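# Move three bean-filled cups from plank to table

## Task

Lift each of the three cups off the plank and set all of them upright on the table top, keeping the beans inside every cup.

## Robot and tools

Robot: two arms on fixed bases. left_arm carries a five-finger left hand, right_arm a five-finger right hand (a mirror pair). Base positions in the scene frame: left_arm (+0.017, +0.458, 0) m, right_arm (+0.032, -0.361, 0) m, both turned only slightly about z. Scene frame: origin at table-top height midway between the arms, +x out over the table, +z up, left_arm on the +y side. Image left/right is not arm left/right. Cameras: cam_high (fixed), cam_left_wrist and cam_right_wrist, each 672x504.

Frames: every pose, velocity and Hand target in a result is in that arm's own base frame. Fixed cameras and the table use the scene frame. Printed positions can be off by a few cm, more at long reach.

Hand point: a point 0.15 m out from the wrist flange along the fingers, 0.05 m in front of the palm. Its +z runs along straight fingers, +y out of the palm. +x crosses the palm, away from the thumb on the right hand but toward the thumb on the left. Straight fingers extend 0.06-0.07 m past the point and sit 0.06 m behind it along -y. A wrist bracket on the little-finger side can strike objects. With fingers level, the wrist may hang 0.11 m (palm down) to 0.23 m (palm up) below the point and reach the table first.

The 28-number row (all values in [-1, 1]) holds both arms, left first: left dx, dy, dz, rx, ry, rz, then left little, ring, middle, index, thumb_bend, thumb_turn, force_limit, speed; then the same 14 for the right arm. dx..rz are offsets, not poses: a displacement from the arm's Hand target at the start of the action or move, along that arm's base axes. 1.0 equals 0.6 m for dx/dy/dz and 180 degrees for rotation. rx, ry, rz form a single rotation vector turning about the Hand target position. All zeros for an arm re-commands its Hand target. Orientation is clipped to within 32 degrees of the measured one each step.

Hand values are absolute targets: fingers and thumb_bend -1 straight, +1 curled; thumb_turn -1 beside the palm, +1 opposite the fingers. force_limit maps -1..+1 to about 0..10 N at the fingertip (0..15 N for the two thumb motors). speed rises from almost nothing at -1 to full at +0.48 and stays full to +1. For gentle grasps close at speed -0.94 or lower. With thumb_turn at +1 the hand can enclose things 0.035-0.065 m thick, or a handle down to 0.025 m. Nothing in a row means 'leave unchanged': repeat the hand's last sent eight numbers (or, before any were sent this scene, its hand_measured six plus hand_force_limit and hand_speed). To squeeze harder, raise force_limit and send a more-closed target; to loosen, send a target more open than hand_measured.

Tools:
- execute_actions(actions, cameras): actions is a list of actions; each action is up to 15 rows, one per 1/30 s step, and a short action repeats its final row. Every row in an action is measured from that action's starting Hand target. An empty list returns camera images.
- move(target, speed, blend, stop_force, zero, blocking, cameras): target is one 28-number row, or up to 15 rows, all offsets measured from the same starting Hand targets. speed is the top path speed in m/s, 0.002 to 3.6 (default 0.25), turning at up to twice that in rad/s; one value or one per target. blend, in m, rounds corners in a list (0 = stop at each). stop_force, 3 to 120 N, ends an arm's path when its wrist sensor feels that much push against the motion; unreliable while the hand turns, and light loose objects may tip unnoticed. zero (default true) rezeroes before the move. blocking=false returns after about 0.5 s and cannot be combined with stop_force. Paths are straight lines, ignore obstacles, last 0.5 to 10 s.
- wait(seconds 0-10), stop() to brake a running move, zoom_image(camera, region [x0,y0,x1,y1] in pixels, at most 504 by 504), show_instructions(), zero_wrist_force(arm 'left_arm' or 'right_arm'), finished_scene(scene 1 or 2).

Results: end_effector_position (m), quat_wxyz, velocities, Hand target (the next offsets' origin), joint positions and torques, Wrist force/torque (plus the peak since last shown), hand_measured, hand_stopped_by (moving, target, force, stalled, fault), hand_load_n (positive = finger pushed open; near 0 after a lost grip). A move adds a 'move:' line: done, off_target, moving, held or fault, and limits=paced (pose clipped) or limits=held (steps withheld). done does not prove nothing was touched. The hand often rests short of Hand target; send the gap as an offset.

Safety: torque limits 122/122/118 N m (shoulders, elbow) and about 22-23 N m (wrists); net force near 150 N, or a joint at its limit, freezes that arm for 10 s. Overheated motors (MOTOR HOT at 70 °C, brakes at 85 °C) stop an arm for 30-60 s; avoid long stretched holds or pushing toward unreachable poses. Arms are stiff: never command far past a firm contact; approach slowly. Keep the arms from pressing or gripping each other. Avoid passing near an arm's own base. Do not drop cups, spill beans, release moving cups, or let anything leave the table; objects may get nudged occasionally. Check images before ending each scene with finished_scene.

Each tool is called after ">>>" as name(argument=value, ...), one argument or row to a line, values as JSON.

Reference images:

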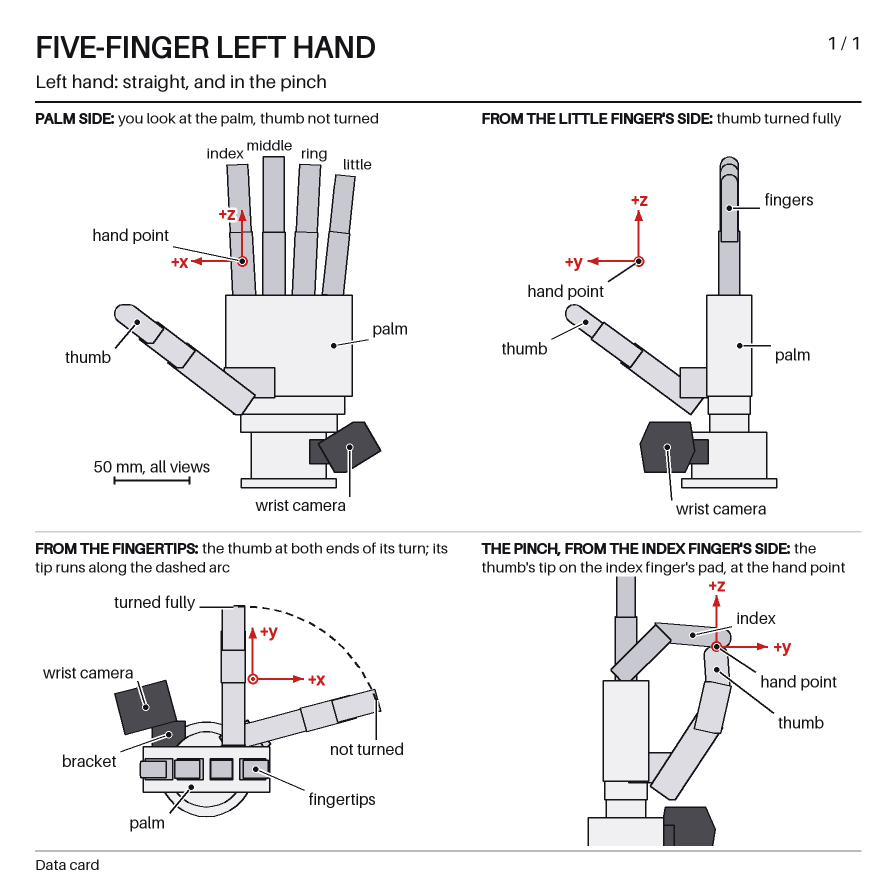

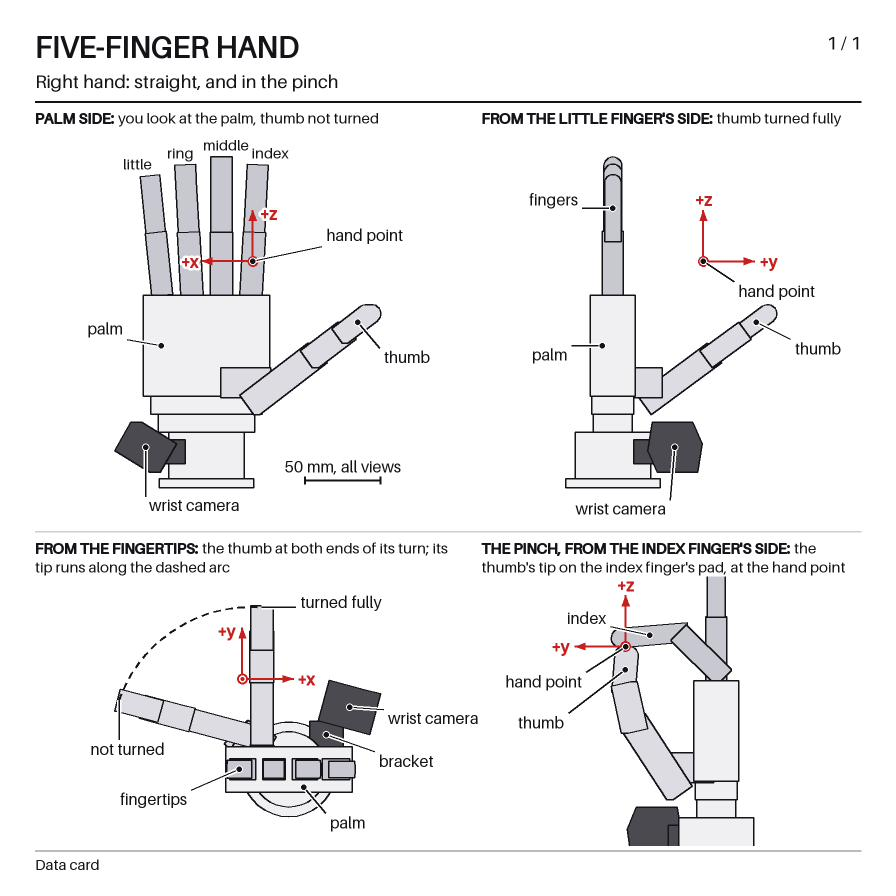

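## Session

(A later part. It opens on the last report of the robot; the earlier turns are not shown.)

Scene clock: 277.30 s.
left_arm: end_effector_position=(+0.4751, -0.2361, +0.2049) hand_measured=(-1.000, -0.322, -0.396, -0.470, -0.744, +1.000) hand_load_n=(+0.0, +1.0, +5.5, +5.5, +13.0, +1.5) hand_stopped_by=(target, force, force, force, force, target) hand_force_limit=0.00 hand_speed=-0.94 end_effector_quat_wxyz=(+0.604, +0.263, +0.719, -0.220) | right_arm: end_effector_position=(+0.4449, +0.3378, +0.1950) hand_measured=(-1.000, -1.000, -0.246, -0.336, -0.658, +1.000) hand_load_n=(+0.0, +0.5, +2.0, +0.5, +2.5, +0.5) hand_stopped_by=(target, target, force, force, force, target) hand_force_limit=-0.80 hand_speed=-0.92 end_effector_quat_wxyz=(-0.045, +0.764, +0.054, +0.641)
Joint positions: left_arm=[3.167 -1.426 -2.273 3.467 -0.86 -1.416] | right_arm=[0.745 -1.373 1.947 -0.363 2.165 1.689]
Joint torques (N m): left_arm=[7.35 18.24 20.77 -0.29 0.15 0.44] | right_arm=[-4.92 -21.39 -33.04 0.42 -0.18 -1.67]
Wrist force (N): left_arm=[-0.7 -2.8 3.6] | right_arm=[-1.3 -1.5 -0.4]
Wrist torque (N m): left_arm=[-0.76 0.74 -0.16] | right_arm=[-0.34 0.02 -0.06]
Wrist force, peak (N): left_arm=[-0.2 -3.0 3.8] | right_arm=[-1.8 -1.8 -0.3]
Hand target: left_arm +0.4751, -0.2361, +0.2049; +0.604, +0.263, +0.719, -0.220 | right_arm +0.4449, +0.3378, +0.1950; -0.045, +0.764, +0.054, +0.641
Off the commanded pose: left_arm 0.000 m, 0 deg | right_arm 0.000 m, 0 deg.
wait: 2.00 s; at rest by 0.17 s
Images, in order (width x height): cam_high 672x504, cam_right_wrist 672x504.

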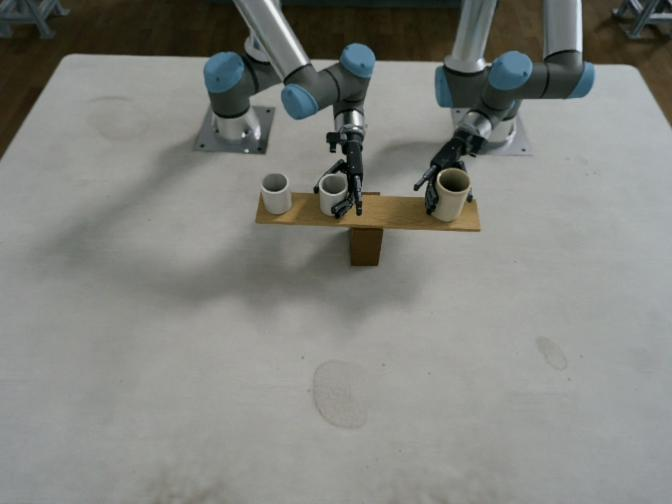

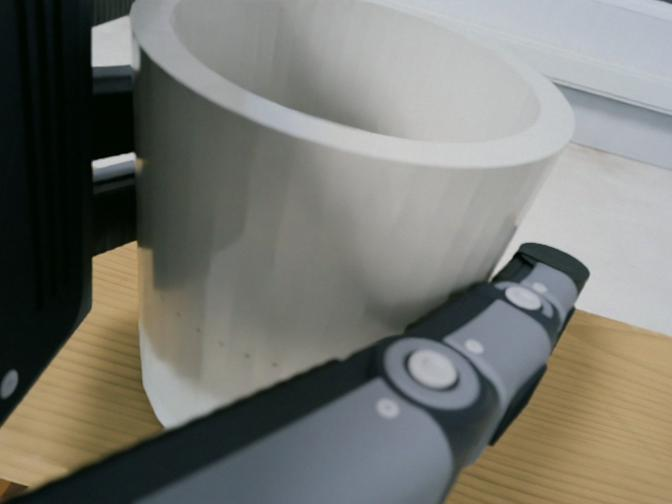

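>>> execute_actions(
  actions=[
    [[0, 0, 0, 0, 0, 0, -1, 0.3, 0.3, 0.3, 0.3, 1, 0.0, -0.94, 0, 0, 0, 0, 0, 0, -1, -1, 0.3, 0.3, 0.3, 1, -0.4, -0.94]],
  ],
)

>>> wait(
  seconds=1,
)

>>> execute_actions(
  actions=[
    [[0, 0, 0, 0, 0, 0, -1, 0.3, 0.3, 0.3, 0.3, 1, 0.0, -0.94, 0, 0, 0, 0, 0, 0, -1, -1, 0.4, 0.4, 0.4, 1, 0.0, -0.94]],
  ],
)

>>> wait(
  seconds=1,
  cameras=["cam_high", "cam_right_wrist"],
)

>>> zoom_image(
  camera="cam_high",
  region=[260, 90, 400, 230],
)

Scene clock: 281.90 s.
left_arm: end_effector_position=(+0.4751, -0.2361, +0.2049) hand_measured=(-1.000, -0.322, -0.396, -0.470, -0.744, +1.000) hand_load_n=(+0.0, +1.0, +5.5, +5.5, +13.0, +1.5) hand_stopped_by=(target, force, force, force, force, target) hand_force_limit=0.00 hand_speed=-0.94 end_effector_quat_wxyz=(+0.604, +0.263, +0.719, -0.220) | right_arm: end_effector_position=(+0.4449, +0.3378, +0.1950) hand_measured=(-1.000, -1.000, -0.236, -0.320, -0.656, +1.000) hand_load_n=(+0.0, +0.0, +2.5, +3.0, +5.5, +0.5) hand_stopped_by=(target, target, force, force, force, target) hand_force_limit=-0.40 hand_speed=-0.94 end_effector_quat_wxyz=(-0.045, +0.764, +0.054, +0.641)
Joint positions: left_arm=[3.167 -1.426 -2.273 3.467 -0.86 -1.416] | right_arm=[0.745 -1.373 1.947 -0.363 2.165 1.689]
Joint torques (N m): left_arm=[7.35 18.34 22.1 -0.26 0.05 0.59] | right_arm=[-4.87 -25.89 -32.35 0.41 0.69 -1.61]
Wrist force (N): left_arm=[0.2 -2.7 3.6] | right_arm=[-2.3 -1.7 0.0]
Wrist torque (N m): left_arm=[-0.74 0.73 -0.16] | right_arm=[-0.38 0.03 -0.08]
Wrist force, peak (N): left_arm=[0.1 -3.1 3.6] | right_arm=[-2.3 -1.9 0.2]
Hand target: left_arm +0.4751, -0.2361, +0.2049; +0.604, +0.263, +0.719, -0.220 | right_arm +0.4449, +0.3378, +0.1950; -0.045, +0.764, +0.054, +0.641
Off the commanded pose: left_arm 0.000 m, 0 deg | right_arm 0.000 m, 0 deg.
Step readings (end_effector_position of left_arm | right_arm):
0: (+0.4751, -0.2361, +0.2049) | (+0.4449, +0.3378, +0.1950)
1: (+0.4751, -0.2361, +0.2049) | (+0.4449, +0.3378, +0.1950)
2: (+0.4751, -0.2361, +0.2049) | (+0.4449, +0.3378, +0.1950)
4: (+0.4751, -0.2361, +0.2049) | (+0.4449, +0.3378, +0.1950)
8: (+0.4751, -0.2361, +0.2049) | (+0.4449, +0.3378, +0.1950)
15: (+0.4751, -0.2361, +0.2049) | (+0.4449, +0.3378, +0.1950)

Scene clock: 282.90 s.
left_arm: end_effector_position=(+0.4751, -0.2361, +0.2049) hand_measured=(-1.000, -0.322, -0.396, -0.470, -0.744, +1.000) hand_load_n=(+0.0, +1.0, +5.5, +5.0, +13.0, +1.5) hand_stopped_by=(target, force, force, force, force, target) hand_force_limit=0.00 hand_speed=-0.94 end_effector_quat_wxyz=(+0.604, +0.263, +0.719, -0.220) | right_arm: end_effector_position=(+0.4449, +0.3378, +0.1950) hand_measured=(-1.000, -1.000, -0.236, -0.320, -0.656, +1.000) hand_load_n=(+0.0, +0.0, +3.0, +2.5, +5.5, +0.0) hand_stopped_by=(target, target, force, force, force, target) hand_force_limit=-0.40 hand_speed=-0.94 end_effector_quat_wxyz=(-0.045, +0.764, +0.054, +0.641)
Joint positions: left_arm=[3.167 -1.426 -2.273 3.467 -0.86 -1.416] | right_arm=[0.745 -1.373 1.947 -0.363 2.165 1.689]
Joint torques (N m): left_arm=[7.77 18.38 21.8 -0.36 0.07 0.49] | right_arm=[-5.87 -26.97 -31.97 0.1 0.58 -1.7]
Wrist force (N): left_arm=[-0.6 -2.9 3.3] | right_arm=[-2.0 -1.7 -0.5]
Wrist torque (N m): left_arm=[-0.77 0.74 -0.16] | right_arm=[-0.35 0.06 -0.09]
Wrist force, peak (N): left_arm=[-0.3 -2.8 3.7] | right_arm=[-2.2 -1.7 -0.1]
Hand target: left_arm +0.4751, -0.2361, +0.2049; +0.604, +0.263, +0.719, -0.220 | right_arm +0.4449, +0.3378, +0.1950; -0.045, +0.764, +0.054, +0.641
Off the commanded pose: left_arm 0.000 m, 0 deg | right_arm 0.000 m, 0 deg.
wait: 1.00 s; at rest by 0.17 s

Scene clock: 283.60 s.
left_arm: end_effector_position=(+0.4751, -0.2361, +0.2049) hand_measured=(-1.000, -0.322, -0.396, -0.470, -0.744, +1.000) hand_load_n=(+0.0, +1.0, +5.5, +5.5, +13.5, +1.0) hand_stopped_by=(target, force, force, force, force, target) hand_force_limit=0.00 hand_speed=-0.94 end_effector_quat_wxyz=(+0.604, +0.263, +0.719, -0.220) | right_arm: end_effector_position=(+0.4449, +0.3378, +0.1950) hand_measured=(-1.000, -1.000, -0.220, -0.300, -0.658, +1.000) hand_load_n=(+0.0, +0.0, +4.5, +5.5, +9.0, -1.0) hand_stopped_by=(target, target, force, force, force, target) hand_force_limit=0.00 hand_speed=-0.94 end_effector_quat_wxyz=(-0.045, +0.764, +0.054, +0.641)
Joint positions: left_arm=[3.167 -1.426 -2.273 3.467 -0.86 -1.416] | right_arm=[0.745 -1.373 1.947 -0.363 2.165 1.689]
Joint torques (N m): left_arm=[7.25 18.6 23.16 -0.14 0.05 0.44] | right_arm=[-5.07 -28.7 -31.5 0.05 0.73 -1.69]
Wrist force (N): left_arm=[-0.6 -2.6 3.5] | right_arm=[-1.6 -1.4 -0.3]
Wrist torque (N m): left_arm=[-0.73 0.75 -0.17] | right_arm=[-0.34 0.03 -0.07]
Wrist force, peak (N): left_arm=[0.0 -3.0 3.6] | right_arm=[-2.3 -1.6 0.1]
Hand target: left_arm +0.4751, -0.2361, +0.2049; +0.604, +0.263, +0.719, -0.220 | right_arm +0.4449, +0.3378, +0.1950; -0.045, +0.764, +0.054, +0.641
Off the commanded pose: left_arm 0.000 m, 0 deg | right_arm 0.000 m, 0 deg.
Step readings (end_effector_position of left_arm | right_arm):
0: (+0.4751, -0.2361, +0.2049) | (+0.4449, +0.3378, +0.1950)
1: (+0.4751, -0.2361, +0.2049) | (+0.4449, +0.3378, +0.1950)
2: (+0.4751, -0.2361, +0.2049) | (+0.4449, +0.3378, +0.1950)
4: (+0.4751, -0.2361, +0.2049) | (+0.4449, +0.3378, +0.1950)
8: (+0.4751, -0.2361, +0.2049) | (+0.4449, +0.3378, +0.1950)
15: (+0.4751, -0.2361, +0.2049) | (+0.4449, +0.3378, +0.1950)

Scene clock: 284.60 s.
left_arm: end_effector_position=(+0.4751, -0.2361, +0.2049) hand_measured=(-1.000, -0.322, -0.396, -0.470, -0.744, +1.000) hand_load_n=(+0.0, +1.0, +5.5, +5.5, +13.0, +1.5) hand_stopped_by=(target, force, force, force, force, target) hand_force_limit=0.00 hand_speed=-0.94 end_effector_quat_wxyz=(+0.604, +0.263, +0.719, -0.220) | right_arm: end_effector_position=(+0.4449, +0.3378, +0.1950) hand_measured=(-1.000, -1.000, -0.220, -0.300, -0.658, +1.000) hand_load_n=(+0.0, +0.0, +4.5, +5.5, +9.0, -1.0) hand_stopped_by=(target, target, force, force, force, target) hand_force_limit=0.00 hand_speed=-0.94 end_effector_quat_wxyz=(-0.045, +0.764, +0.054, +0.641)
Joint positions: left_arm=[3.167 -1.426 -2.273 3.467 -0.86 -1.416] | right_arm=[0.745 -1.373 1.947 -0.363 2.165 1.689]
Joint torques (N m): left_arm=[7.23 18.38 22.3 -0.19 0.07 0.62] | right_arm=[-5.58 -29.7 -31.3 0.1 0.49 -1.52]
Wrist force (N): left_arm=[-0.4 -2.8 3.6] | right_arm=[-2.0 -1.3 -0.1]
Wrist torque (N m): left_arm=[-0.77 0.77 -0.17] | right_arm=[-0.34 0.05 -0.08]
Wrist force, peak (N): left_arm=[-0.7 -3.1 3.6] | right_arm=[-2.1 -1.4 -0.2]
Hand target: left_arm +0.4751, -0.2361, +0.2049; +0.604, +0.263, +0.719, -0.220 | right_arm +0.4449, +0.3378, +0.1950; -0.045, +0.764, +0.054, +0.641
Off the commanded pose: left_arm 0.000 m, 0 deg | right_arm 0.000 m, 0 deg.
wait: 1.00 s; at rest by 0.17 s
Images, in order (width x height): cam_high 672x504, cam_right_wrist 672x504.

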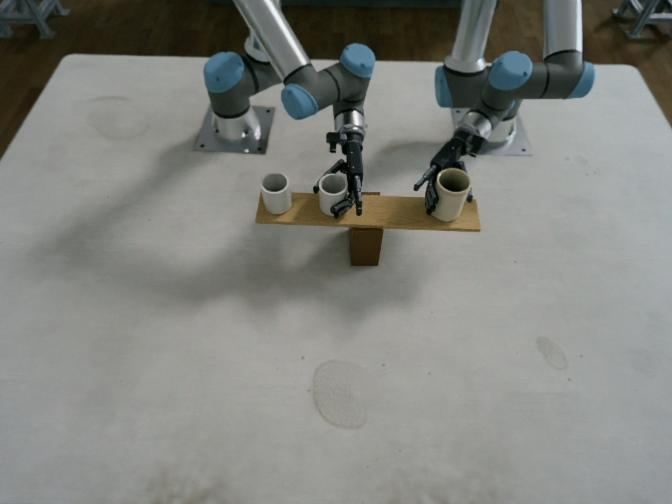

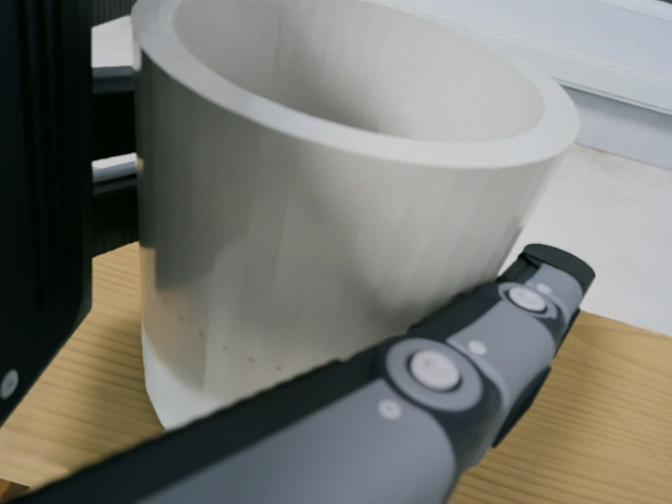

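Scaled by 3.600 from the camera's 672x504 image, which has a finer 960x720 frame.

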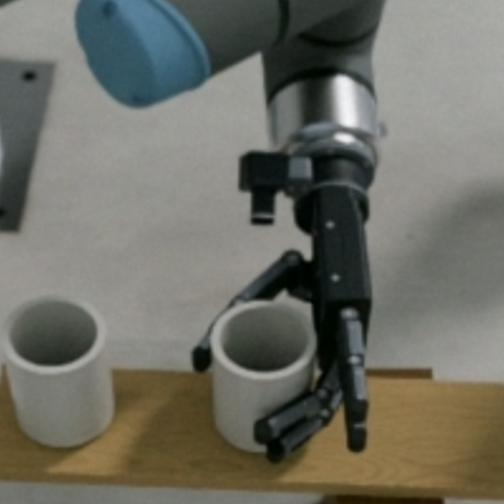

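>>> move(
  target=[0, 0, 0, 0, 0, 0, -1, 0.3, 0.3, 0.3, 0.3, 1, 0.0, -0.94, 0, 0, 0.02, 0, 0, 0, -1, -1, 0.4, 0.4, 0.4, 1, 0.0, -0.94],
  speed=0.02,
  cameras=["cam_high", "cam_right_wrist", "cam_left_wrist"],
)

Scene clock: 287.07 s.
left_arm: end_effector_position=(+0.4751, -0.2361, +0.2049) hand_measured=(-1.000, -0.322, -0.396, -0.470, -0.744, +1.000) hand_load_n=(-0.5, +1.0, +5.5, +5.5, +13.0, +1.5) hand_stopped_by=(target, force, force, force, force, target) hand_force_limit=0.00 hand_speed=-0.94 end_effector_quat_wxyz=(+0.604, +0.263, +0.719, -0.220) | right_arm: end_effector_position=(+0.4449, +0.3378, +0.2069) hand_measured=(-1.000, -1.000, -0.220, -0.298, -0.658, +1.000) hand_load_n=(+0.0, +0.0, +4.5, +1.5, +5.5, +1.0) hand_stopped_by=(target, target, force, force, force, target) hand_force_limit=0.00 hand_speed=-0.94 end_effector_quat_wxyz=(-0.045, +0.764, +0.054, +0.641)
Joint positions: left_arm=[3.167 -1.426 -2.273 3.467 -0.86 -1.416] | right_arm=[0.745 -1.389 1.931 -0.331 2.165 1.689]
Joint torques (N m): left_arm=[7.5 18.42 22.89 -0.31 0.04 0.53] | right_arm=[-5.15 -41.81 -34.67 1.05 0.38 -0.74]
Wrist force (N): left_arm=[0.4 -2.7 3.5] | right_arm=[-2.6 -1.5 -0.1]
Wrist torque (N m): left_arm=[-0.75 0.72 -0.15] | right_arm=[-0.32 0.00 -0.08]
Wrist force, peak (N): left_arm=[-0.7 -3.1 3.6] | right_arm=[-2.9 -1.8 -0.1]
Hand target: left_arm +0.4751, -0.2361, +0.2049; +0.604, +0.263, +0.719, -0.220 | right_arm +0.4449, +0.3378, +0.2070; -0.045, +0.764, +0.054, +0.641
Off the commanded pose: left_arm 0.000 m, 0 deg | right_arm 0.000 m, 0 deg.
move: done

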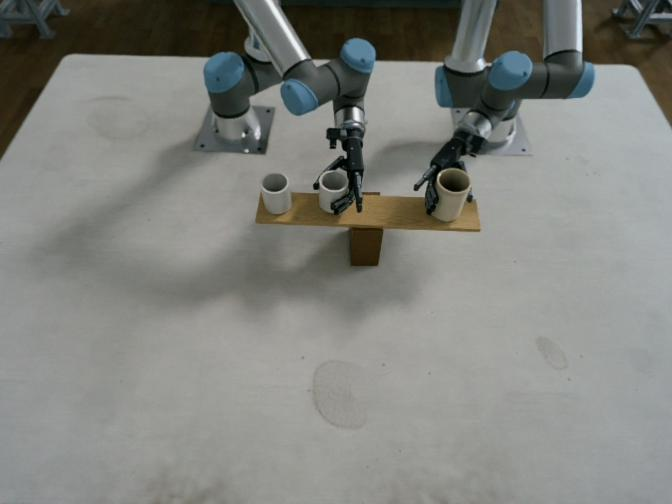

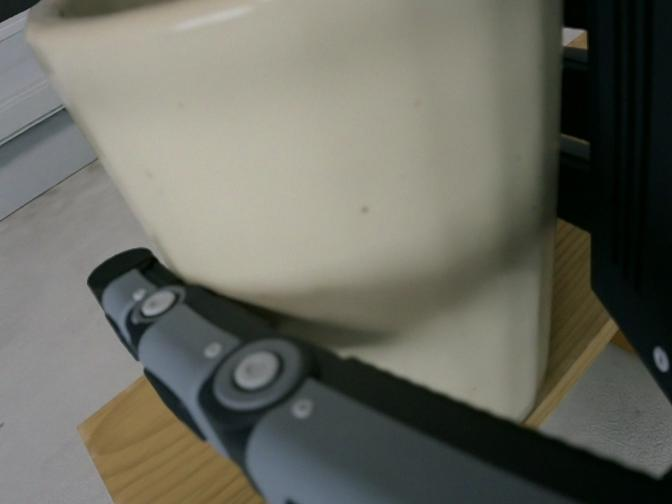

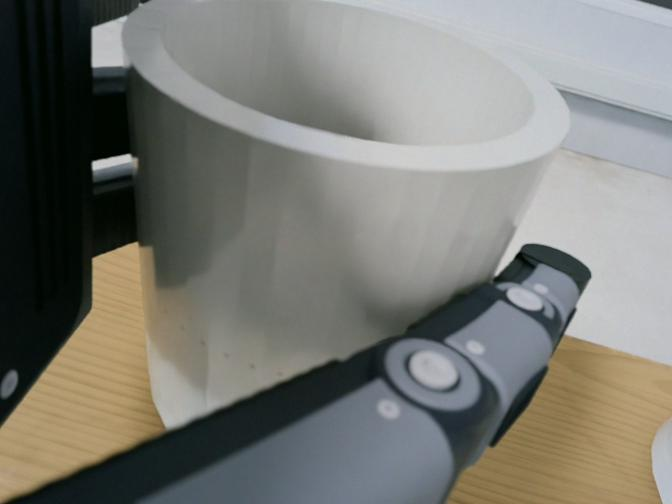

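>>> execute_actions(
  actions=[
    [[0, 0, 0, 0, 0, 0, -1, 0.3, 0.3, 0.3, 0.3, 1, 0.0, -0.94, 0, 0, 0, 0, 0, 0, -1, -1, 0.45, 0.45, 0.45, 1, 0.0, -0.94]],
  ],
)

>>> wait(
  seconds=1,
  cameras=["cam_high", "cam_right_wrist"],
)

>>> zoom_image(
  camera="cam_high",
  region=[260, 90, 400, 230],
)

Scene clock: 290.67 s.
left_arm: end_effector_position=(+0.4751, -0.2361, +0.2049) hand_measured=(-1.000, -0.322, -0.396, -0.470, -0.744, +1.000) hand_load_n=(+0.0, +1.0, +5.0, +5.5, +13.0, +1.5) hand_stopped_by=(target, force, force, force, force, target) hand_force_limit=0.00 hand_speed=-0.94 end_effector_quat_wxyz=(+0.604, +0.263, +0.719, -0.220) | right_arm: end_effector_position=(+0.4449, +0.3378, +0.2070) hand_measured=(-1.000, -1.000, -0.216, -0.228, -0.654, +1.000) hand_load_n=(+0.0, +0.0, +0.5, +5.0, +4.5, +0.0) hand_stopped_by=(target, target, force, force, force, target) hand_force_limit=0.00 hand_speed=-0.94 end_effector_quat_wxyz=(-0.045, +0.764, +0.054, +0.641)
Joint positions: left_arm=[3.167 -1.426 -2.273 3.467 -0.86 -1.416] | right_arm=[0.745 -1.389 1.931 -0.331 2.165 1.689]
Joint torques (N m): left_arm=[7.6 19.05 25.33 -0.22 0.04 0.39] | right_arm=[-5.45 -40.3 -34.47 0.71 0.25 1.31]
Wrist force (N): left_arm=[0.2 -2.9 3.7] | right_arm=[-2.7 -1.7 0.1]
Wrist torque (N m): left_arm=[-0.79 0.74 -0.15] | right_arm=[-0.36 0.02 -0.09]
Wrist force, peak (N): left_arm=[0.0 -3.0 3.7] | right_arm=[-2.8 -1.9 0.0]
Hand target: left_arm +0.4751, -0.2361, +0.2049; +0.604, +0.263, +0.719, -0.220 | right_arm +0.4449, +0.3378, +0.2070; -0.045, +0.764, +0.054, +0.641
Off the commanded pose: left_arm 0.000 m, 0 deg | right_arm 0.000 m, 0 deg.
Step readings (end_effector_position of left_arm | right_arm):
0: (+0.4751, -0.2361, +0.2049) | (+0.4449, +0.3378, +0.2070)
1: (+0.4751, -0.2361, +0.2049) | (+0.4449, +0.3378, +0.2070)
2: (+0.4751, -0.2361, +0.2049) | (+0.4449, +0.3378, +0.2070)
4: (+0.4751, -0.2361, +0.2049) | (+0.4449, +0.3378, +0.2070)
8: (+0.4751, -0.2361, +0.2049) | (+0.4449, +0.3378, +0.2070)
15: (+0.4751, -0.2361, +0.2049) | (+0.4449, +0.3378, +0.2070)

Scene clock: 291.67 s.
left_arm: end_effector_position=(+0.4751, -0.2361, +0.2049) hand_measured=(-1.000, -0.322, -0.396, -0.470, -0.744, +1.000) hand_load_n=(+0.0, +1.0, +5.0, +5.5, +13.0, +1.5) hand_stopped_by=(target, force, force, force, force, target) hand_force_limit=0.00 hand_speed=-0.94 end_effector_quat_wxyz=(+0.604, +0.263, +0.719, -0.220) | right_arm: end_effector_position=(+0.4449, +0.3378, +0.2070) hand_measured=(-1.000, -1.000, -0.216, -0.228, -0.654, +1.000) hand_load_n=(+0.0, +0.0, +0.0, +5.0, +4.5, +0.0) hand_stopped_by=(target, target, force, force, force, target) hand_force_limit=0.00 hand_speed=-0.94 end_effector_quat_wxyz=(-0.045, +0.764, +0.054, +0.641)
Joint positions: left_arm=[3.167 -1.426 -2.273 3.467 -0.86 -1.416] | right_arm=[0.745 -1.389 1.931 -0.331 2.165 1.689]
Joint torques (N m): left_arm=[7.57 18.17 25.54 -0.3 0.1 0.37] | right_arm=[-4.91 -40.77 -35.44 0.61 0.26 1.34]
Wrist force (N): left_arm=[-0.8 -2.8 3.6] | right_arm=[-2.6 -1.6 -0.1]
Wrist torque (N m): left_arm=[-0.78 0.76 -0.16] | right_arm=[-0.34 0.02 -0.09]
Wrist force, peak (N): left_arm=[-0.3 -2.9 3.6] | right_arm=[-3.0 -1.6 -0.3]
Hand target: left_arm +0.4751, -0.2361, +0.2049; +0.604, +0.263, +0.719, -0.220 | right_arm +0.4449, +0.3378, +0.2070; -0.045, +0.764, +0.054, +0.641
Off the commanded pose: left_arm 0.000 m, 0 deg | right_arm 0.000 m, 0 deg.
wait: 1.00 s; at rest by 0.17 s
Images, in order (width x height): cam_high 672x504, cam_right_wrist 672x504.

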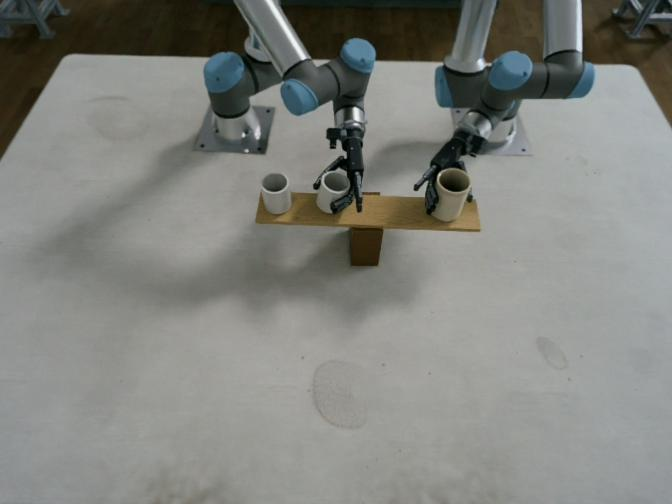

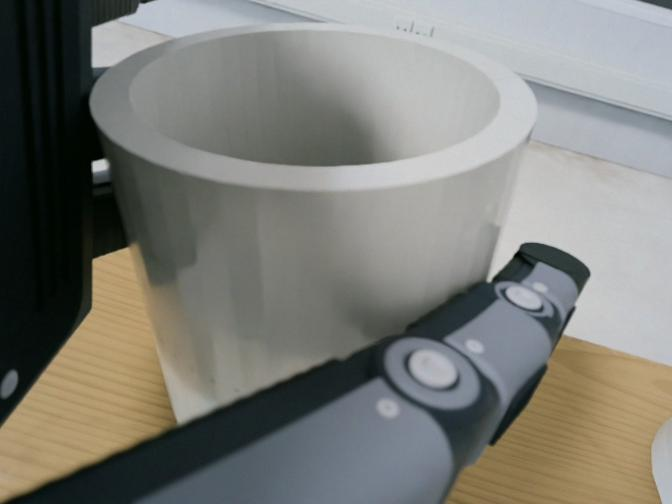

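Scaled by 3.600 from the camera's 672x504 image, which has a finer 960x720 frame.

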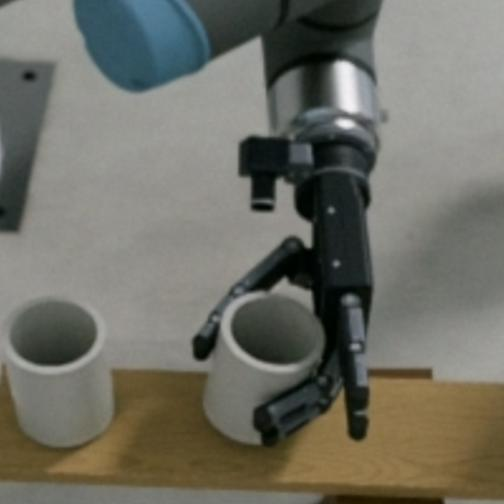

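>>> execute_actions(
  actions=[
    [[0, 0, 0, 0, 0, 0, -1, 0.3, 0.3, 0.3, 0.3, 1, 0.0, -0.94, 0, 0, 0, 0, 0, 0, -1, -1, 0.5, 0.45, 0.45, 1, -0.3, -0.95]],
  ],
)

>>> wait(
  seconds=1,
  cameras=["cam_high", "cam_right_wrist"],
)

Scene clock: 300.90 s.
left_arm: end_effector_position=(+0.4751, -0.2361, +0.2049) hand_measured=(-1.000, -0.322, -0.396, -0.470, -0.744, +1.000) hand_load_n=(+0.0, +1.0, +5.5, +5.0, +13.0, +1.5) hand_stopped_by=(target, force, force, force, force, target) hand_force_limit=0.00 hand_speed=-0.94 end_effector_quat_wxyz=(+0.604, +0.263, +0.719, -0.220) | right_arm: end_effector_position=(+0.4449, +0.3378, +0.2070) hand_measured=(-1.000, -1.000, -0.194, -0.228, -0.656, +1.000) hand_load_n=(+0.0, +0.0, +4.0, +3.5, +6.5, +1.0) hand_stopped_by=(target, target, force, force, force, target) hand_force_limit=-0.30 hand_speed=-0.95 end_effector_quat_wxyz=(-0.045, +0.764, +0.054, +0.641)
Joint positions: left_arm=[3.167 -1.426 -2.273 3.467 -0.86 -1.416] | right_arm=[0.745 -1.389 1.931 -0.331 2.165 1.689]
Joint torques (N m): left_arm=[7.42 18.79 25.59 -0.11 0.01 0.38] | right_arm=[-5.35 -35.03 -30.29 0.26 0.55 1.43]
Wrist force (N): left_arm=[0.0 -2.6 3.5] | right_arm=[-2.6 -1.5 -0.1]
Wrist torque (N m): left_arm=[-0.73 0.74 -0.16] | right_arm=[-0.33 0.01 -0.08]
Wrist force, peak (N): left_arm=[0.3 -2.9 3.8] | right_arm=[-3.0 -1.6 0.1]
Hand target: left_arm +0.4751, -0.2361, +0.2049; +0.604, +0.263, +0.719, -0.220 | right_arm +0.4449, +0.3378, +0.2070; -0.045, +0.764, +0.054, +0.641
Off the commanded pose: left_arm 0.000 m, 0 deg | right_arm 0.000 m, 0 deg.
Step readings (end_effector_position of left_arm | right_arm):
0: (+0.4751, -0.2361, +0.2049) | (+0.4449, +0.3378, +0.2070)
1: (+0.4751, -0.2361, +0.2049) | (+0.4449, +0.3378, +0.2070)
2: (+0.4751, -0.2361, +0.2049) | (+0.4449, +0.3378, +0.2070)
4: (+0.4751, -0.2361, +0.2049) | (+0.4449, +0.3378, +0.2070)
8: (+0.4751, -0.2361, +0.2049) | (+0.4449, +0.3378, +0.2070)
15: (+0.4751, -0.2361, +0.2049) | (+0.4449, +0.3378, +0.2070)

Scene clock: 301.90 s.
left_arm: end_effector_position=(+0.4751, -0.2361, +0.2049) hand_measured=(-1.000, -0.322, -0.396, -0.470, -0.744, +1.000) hand_load_n=(+0.0, +1.0, +5.0, +5.5, +13.0, +1.5) hand_stopped_by=(target, force, force, force, force, target) hand_force_limit=0.00 hand_speed=-0.94 end_effector_quat_wxyz=(+0.604, +0.263, +0.719, -0.220) | right_arm: end_effector_position=(+0.4449, +0.3378, +0.2070) hand_measured=(-1.000, -1.000, -0.194, -0.228, -0.656, +1.000) hand_load_n=(+0.0, +0.0, +4.0, +3.0, +6.5, +1.0) hand_stopped_by=(target, target, force, force, force, target) hand_force_limit=-0.30 hand_speed=-0.95 end_effector_quat_wxyz=(-0.045, +0.764, +0.054, +0.641)
Joint positions: left_arm=[3.167 -1.426 -2.273 3.467 -0.86 -1.416] | right_arm=[0.745 -1.389 1.931 -0.331 2.165 1.689]
Joint torques (N m): left_arm=[7 18.46 25.25 -0.14 0.01 0.4] | right_arm=[-5.76 -34.06 -29.78 0.18 0.38 1.31]
Wrist force (N): left_arm=[-0.1 -2.9 3.5] | right_arm=[-2.5 -1.7 0.0]
Wrist torque (N m): left_arm=[-0.78 0.73 -0.14] | right_arm=[-0.36 -0.02 -0.08]
Wrist force, peak (N): left_arm=[0.0 -2.9 3.9] | right_arm=[-2.8 -1.8 -0.3]
Hand target: left_arm +0.4751, -0.2361, +0.2049; +0.604, +0.263, +0.719, -0.220 | right_arm +0.4449, +0.3378, +0.2070; -0.045, +0.764, +0.054, +0.641
Off the commanded pose: left_arm 0.000 m, 0 deg | right_arm 0.000 m, 0 deg.
wait: 1.00 s; at rest by 0.17 s
Images, in order (width x height): cam_high 672x504, cam_right_wrist 672x504.

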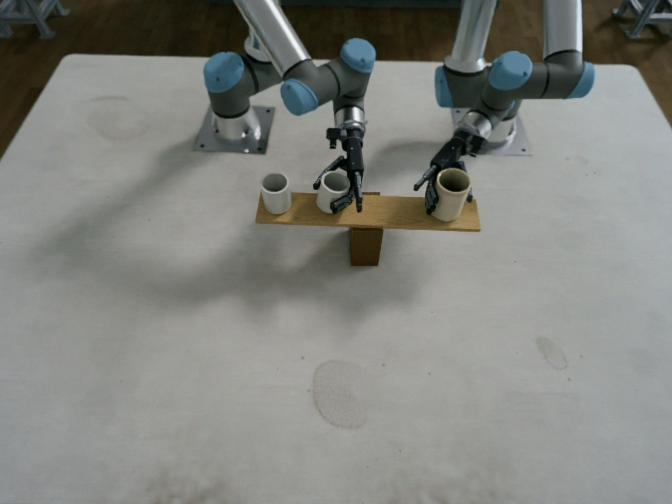

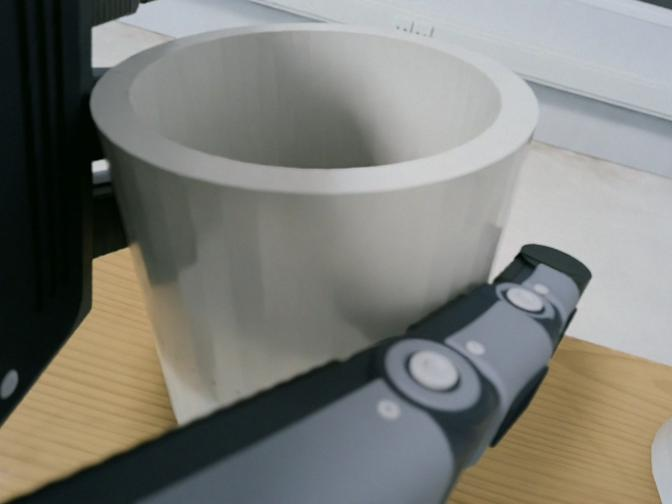

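>>> move(
  target=[
    [0, 0, 0, 0, 0, 0, -1, 0.3, 0.3, 0.3, 0.3, 1, 0.0, -0.94, 0, 0, 0.255, 0, 0, 0, -1, -1, 0.5, 0.45, 0.45, 1, -0.3, -0.95],
  ],
  speed=0.06,
  cameras=["cam_high", "cam_right_wrist", "cam_left_wrist"],
)

Scene clock: 310.83 s.
left_arm: end_effector_position=(+0.4751, -0.2361, +0.2049) hand_measured=(-1.000, -0.322, -0.396, -0.470, -0.744, +1.000) hand_load_n=(+0.0, +1.0, +5.0, +5.5, +13.0, +1.5) hand_stopped_by=(target, force, force, force, force, target) hand_force_limit=0.00 hand_speed=-0.94 end_effector_quat_wxyz=(+0.604, +0.263, +0.719, -0.220) | right_arm: end_effector_position=(+0.4449, +0.3378, +0.3599) hand_measured=(-1.000, -1.000, -0.194, -0.228, -0.656, +1.000) hand_load_n=(+0.0, +0.0, +4.0, +3.5, +6.5, +1.0) hand_stopped_by=(target, target, force, force, force, target) hand_force_limit=-0.30 hand_speed=-0.95 end_effector_quat_wxyz=(-0.045, +0.764, +0.054, +0.641)
Joint positions: left_arm=[3.167 -1.426 -2.273 3.467 -0.86 -1.416] | right_arm=[0.745 -1.513 1.655 0.068 2.165 1.689]
Joint torques (N m): left_arm=[7.35 18.66 25.98 -0.18 0.08 0.3] | right_arm=[-3.78 -38.38 -38.78 0.63 0.53 1.4]
Wrist force (N): left_arm=[-0.5 -2.7 3.4] | right_arm=[-2.5 -1.4 -0.2]
Wrist torque (N m): left_arm=[-0.74 0.74 -0.15] | right_arm=[-0.28 -0.02 -0.09]
Wrist force, peak (N): left_arm=[0.2 -3.0 3.7] | right_arm=[-3.2 -1.5 0.1]
Hand target: left_arm +0.4751, -0.2361, +0.2049; +0.604, +0.263, +0.719, -0.220 | right_arm +0.4449, +0.3378, +0.3600; -0.045, +0.764, +0.054, +0.641
Off the commanded pose: left_arm 0.000 m, 0 deg | right_arm 0.000 m, 0 deg.
move: done

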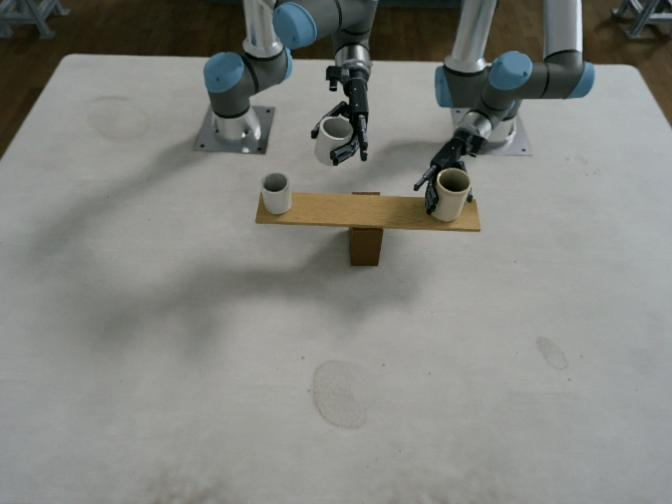

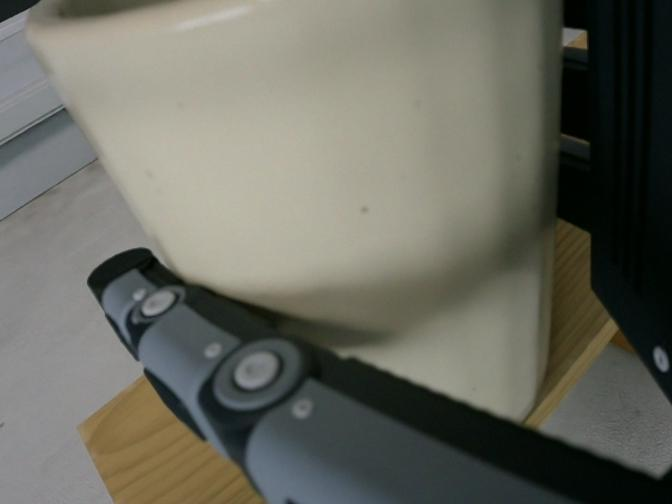

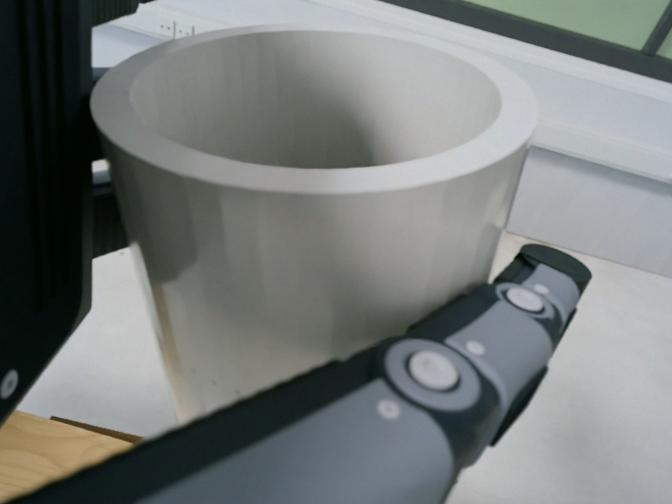

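>>> move(
  target=[
    [0, 0, 0, 0, 0, 0, -1, 0.3, 0.3, 0.3, 0.3, 1, 0.0, -0.94, 0.121, -0.5217, 0, 0.0605, 0.0085, 0, -1, -1, 0.5, 0.45, 0.45, 1, -0.3, -0.95],
  ],
  speed=0.12,
  cameras=["cam_high", "cam_right_wrist"],
)

>>> zoom_image(
  camera="cam_high",
  region=[130, 60, 300, 230],
)

Scene clock: 316.00 s.
left_arm: end_effector_position=(+0.4751, -0.2361, +0.2049) hand_measured=(-1.000, -0.322, -0.396, -0.470, -0.744, +1.000) hand_load_n=(+0.0, +1.0, +5.5, +5.0, +13.0, +1.5) hand_stopped_by=(target, force, force, force, force, target) hand_force_limit=0.00 hand_speed=-0.94 end_effector_quat_wxyz=(+0.604, +0.263, +0.719, -0.220) | right_arm: end_effector_position=(+0.5175, +0.0248, +0.3600) hand_measured=(-1.000, -1.000, -0.194, -0.228, -0.656, +1.000) hand_load_n=(+0.0, +0.0, +4.0, +3.0, +6.5, +1.0) hand_stopped_by=(target, target, force, force, force, target) hand_force_limit=-0.30 hand_speed=-0.95 end_effector_quat_wxyz=(-0.118, +0.765, -0.008, +0.633)
Joint positions: left_arm=[3.167 -1.426 -2.273 3.467 -0.86 -1.416] | right_arm=[-0.376 -1.885 1.949 0.136 1.03 1.661]
Joint torques (N m): left_arm=[7.2 18.94 25.22 -0.17 0.03 0.34] | right_arm=[-6.79 -1.65 -40.34 0.46 -2.63 -1.92]
Wrist force (N): left_arm=[-0.5 -2.7 3.6] | right_arm=[-2.8 -1.1 0.0]
Wrist torque (N m): left_arm=[-0.76 0.74 -0.16] | right_arm=[-0.34 0.04 -0.13]
Wrist force, peak (N): left_arm=[0.4 -3.0 3.7] | right_arm=[-2.8 -2.1 0.1]
Hand target: left_arm +0.4751, -0.2361, +0.2049; +0.604, +0.263, +0.719, -0.220 | right_arm +0.5175, +0.0248, +0.3600; -0.118, +0.765, -0.008, +0.633
Off the commanded pose: left_arm 0.000 m, 0 deg | right_arm 0.000 m, 0 deg.
move: done
Images, in order (width x height): cam_high 672x504, cam_right_wrist 672x504.

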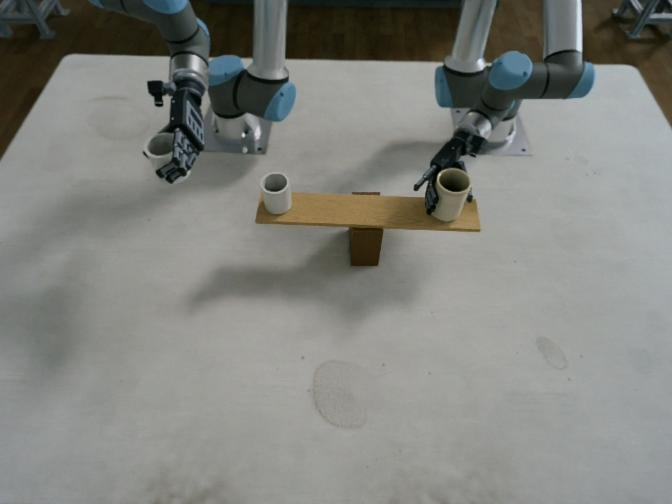

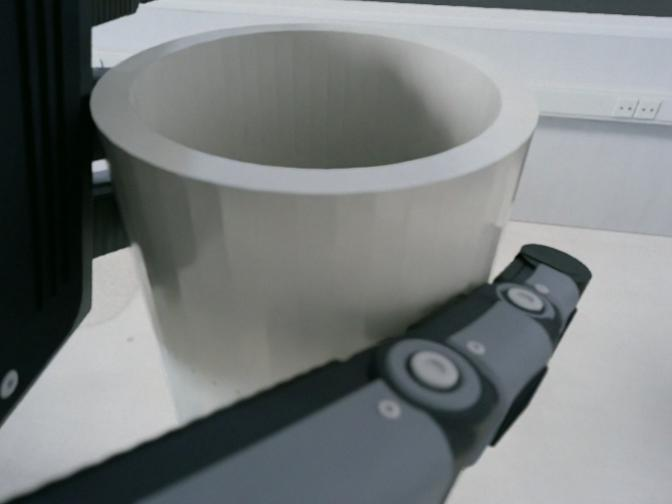

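Scaled by 2.965 from the camera's 672x504 image, which has a finer 960x720 frame.

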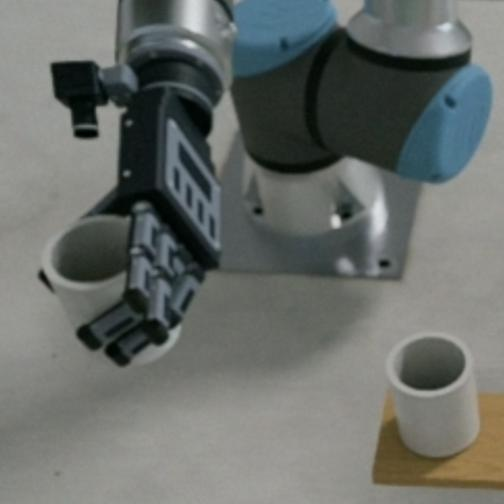

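>>> move(
  target=[
    [0, 0, 0, 0, 0, 0, -1, 0.3, 0.3, 0.3, 0.3, 1, 0.0, -0.94, 0, 0, -0.4667, 0, 0, 0, -1, -1, 0.5, 0.45, 0.45, 1, -0.3, -0.95],
  ],
  speed=0.12,
  cameras=["cam_high", "cam_right_wrist"],
)

>>> move(
  target=[
    [0, 0, 0, 0, 0, 0, -1, 0.3, 0.3, 0.3, 0.3, 1, 0.0, -0.94, 0, 0, -0.1, 0, 0, 0, -1, -1, 0.5, 0.45, 0.45, 1, -0.3, -0.95],
  ],
  speed=0.015,
  stop_force=3,
  cameras=["cam_high", "cam_right_wrist"],
)

>>> zoom_image(
  camera="cam_high",
  region=[130, 110, 270, 250],
)

Scene clock: 323.70 s.
left_arm: end_effector_position=(+0.4751, -0.2361, +0.2049) hand_measured=(-1.000, -0.322, -0.396, -0.470, -0.744, +1.000) hand_load_n=(+0.0, +1.0, +5.5, +5.5, +13.0, +1.0) hand_stopped_by=(target, force, force, force, force, target) hand_force_limit=0.00 hand_speed=-0.94 end_effector_quat_wxyz=(+0.604, +0.263, +0.719, -0.220) | right_arm: end_effector_position=(+0.5175, +0.0248, +0.0800) hand_measured=(-1.000, -1.000, -0.194, -0.228, -0.656, +1.000) hand_load_n=(+0.0, +0.0, +4.0, +3.0, +6.5, +1.0) hand_stopped_by=(target, target, force, force, force, target) hand_force_limit=-0.30 hand_speed=-0.95 end_effector_quat_wxyz=(-0.118, +0.765, -0.008, +0.633)
Joint positions: left_arm=[3.167 -1.426 -2.273 3.467 -0.86 -1.416] | right_arm=[-0.376 -1.478 2.451 -0.773 1.029 1.661]
Joint torques (N m): left_arm=[6.69 18.02 24.69 -0.04 0.12 0.18] | right_arm=[4.97 -8.88 -0.24 -3.22 1.02 1.43]
Wrist force (N): left_arm=[-0.3 -2.8 3.6] | right_arm=[-2.6 -1.0 -0.1]
Wrist torque (N m): left_arm=[-0.77 0.71 -0.14] | right_arm=[-0.33 -0.01 -0.11]
Wrist force, peak (N): left_arm=[0.4 -3.0 3.6] | right_arm=[-3.5 -0.8 -0.2]
Hand target: left_arm +0.4751, -0.2361, +0.2049; +0.604, +0.263, +0.719, -0.220 | right_arm +0.5175, +0.0248, +0.0800; -0.118, +0.765, -0.008, +0.633
Off the commanded pose: left_arm 0.000 m, 0 deg | right_arm 0.000 m, 0 deg.
move: done
Images, in order (width x height): cam_high 672x504, cam_right_wrist 672x504.

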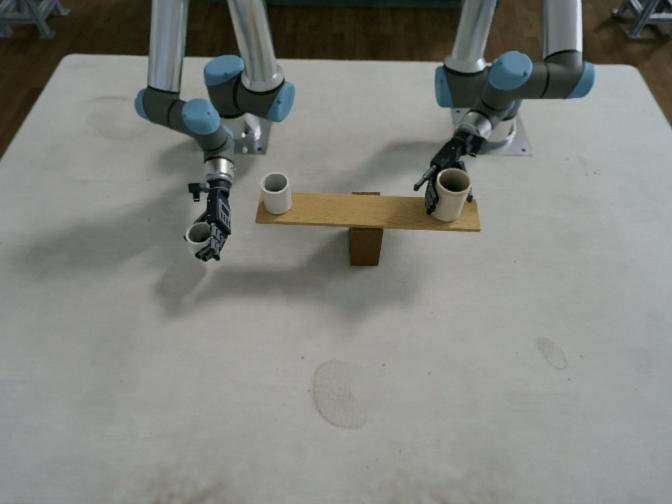

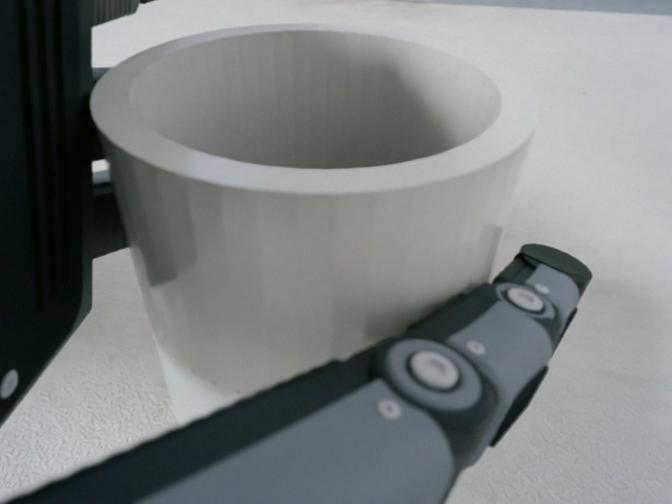

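Scene clock: 327.90 s.
left_arm: end_effector_position=(+0.4751, -0.2361, +0.2049) hand_measured=(-1.000, -0.322, -0.396, -0.470, -0.744, +1.000) hand_load_n=(+0.0, +1.0, +5.5, +5.0, +13.0, +1.0) hand_stopped_by=(target, force, force, force, force, target) hand_force_limit=0.00 hand_speed=-0.94 end_effector_quat_wxyz=(+0.604, +0.263, +0.719, -0.220) | right_arm: end_effector_position=(+0.5175, +0.0248, +0.0368) hand_measured=(-1.000, -1.000, -0.194, -0.228, -0.656, +1.000) hand_load_n=(+0.0, +0.0, +3.5, +3.5, +6.5, +0.5) hand_stopped_by=(target, target, force, force, force, target) hand_force_limit=-0.30 hand_speed=-0.95 end_effector_quat_wxyz=(-0.118, +0.765, -0.008, +0.633)
Joint positions: left_arm=[3.167 -1.426 -2.273 3.467 -0.86 -1.416] | right_arm=[-0.376 -1.336 2.483 -0.947 1.029 1.661]
Joint torques (N m): left_arm=[6.5 19.5 24.83 -0.19 -0.03 0.17] | right_arm=[-3.58 -33.66 -24.9 0.57 -1.25 -1.3]
Wrist force (N): left_arm=[-0.5 -2.8 3.4] | right_arm=[-2.5 -1.1 -0.2]
Wrist torque (N m): left_arm=[-0.76 0.73 -0.15] | right_arm=[-0.35 -0.01 -0.12]
Wrist force, peak (N): left_arm=[0.2 -3.0 3.8] | right_arm=[4.4 -3.0 -4.9]
Hand target: left_arm +0.4751, -0.2361, +0.2049; +0.604, +0.263, +0.719, -0.220 | right_arm +0.5175, +0.0248, +0.0368; -0.118, +0.765, -0.008, +0.633 (not the last commanded pose)
Off the commanded pose: left_arm 0.000 m, 0 deg | right_arm 0.017 m, 0 deg.
move: contact (right_arm)
Images, in order (width x height): cam_high 672x504, cam_right_wrist 672x504.

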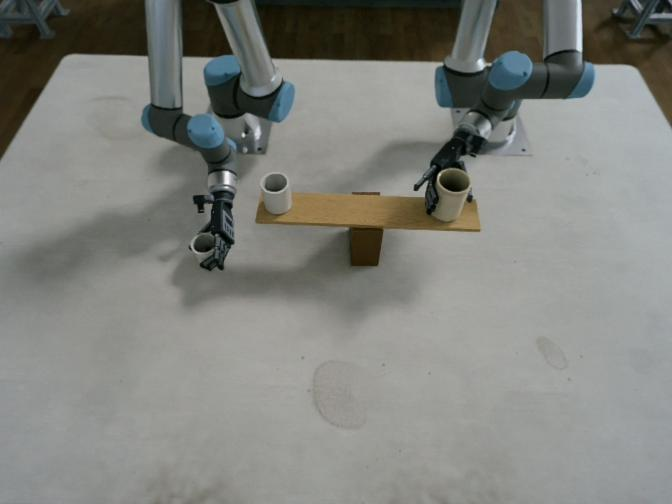

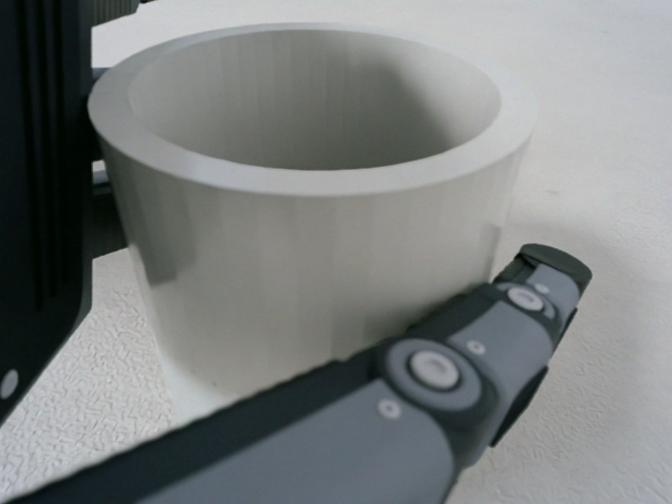

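Scaled by 3.600 from the camera's 672x504 image, which has a finer 960x720 frame.

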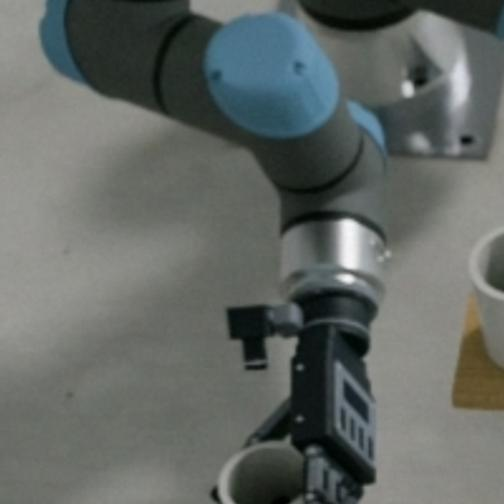

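>>> zoom_image(
  camera="cam_high",
  region=[160, 190, 270, 300],
)

Scaled by 4.582 from the camera's 672x504 image, which has a finer 960x720 frame.

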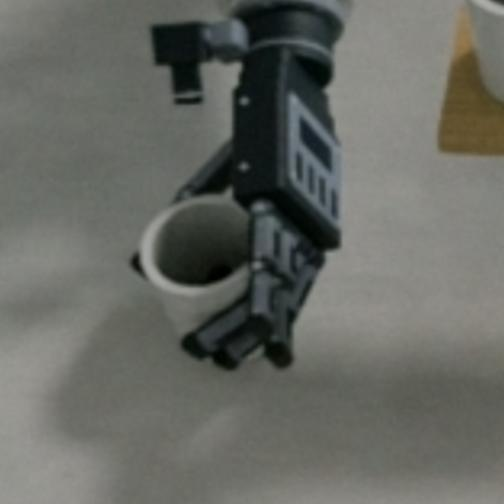

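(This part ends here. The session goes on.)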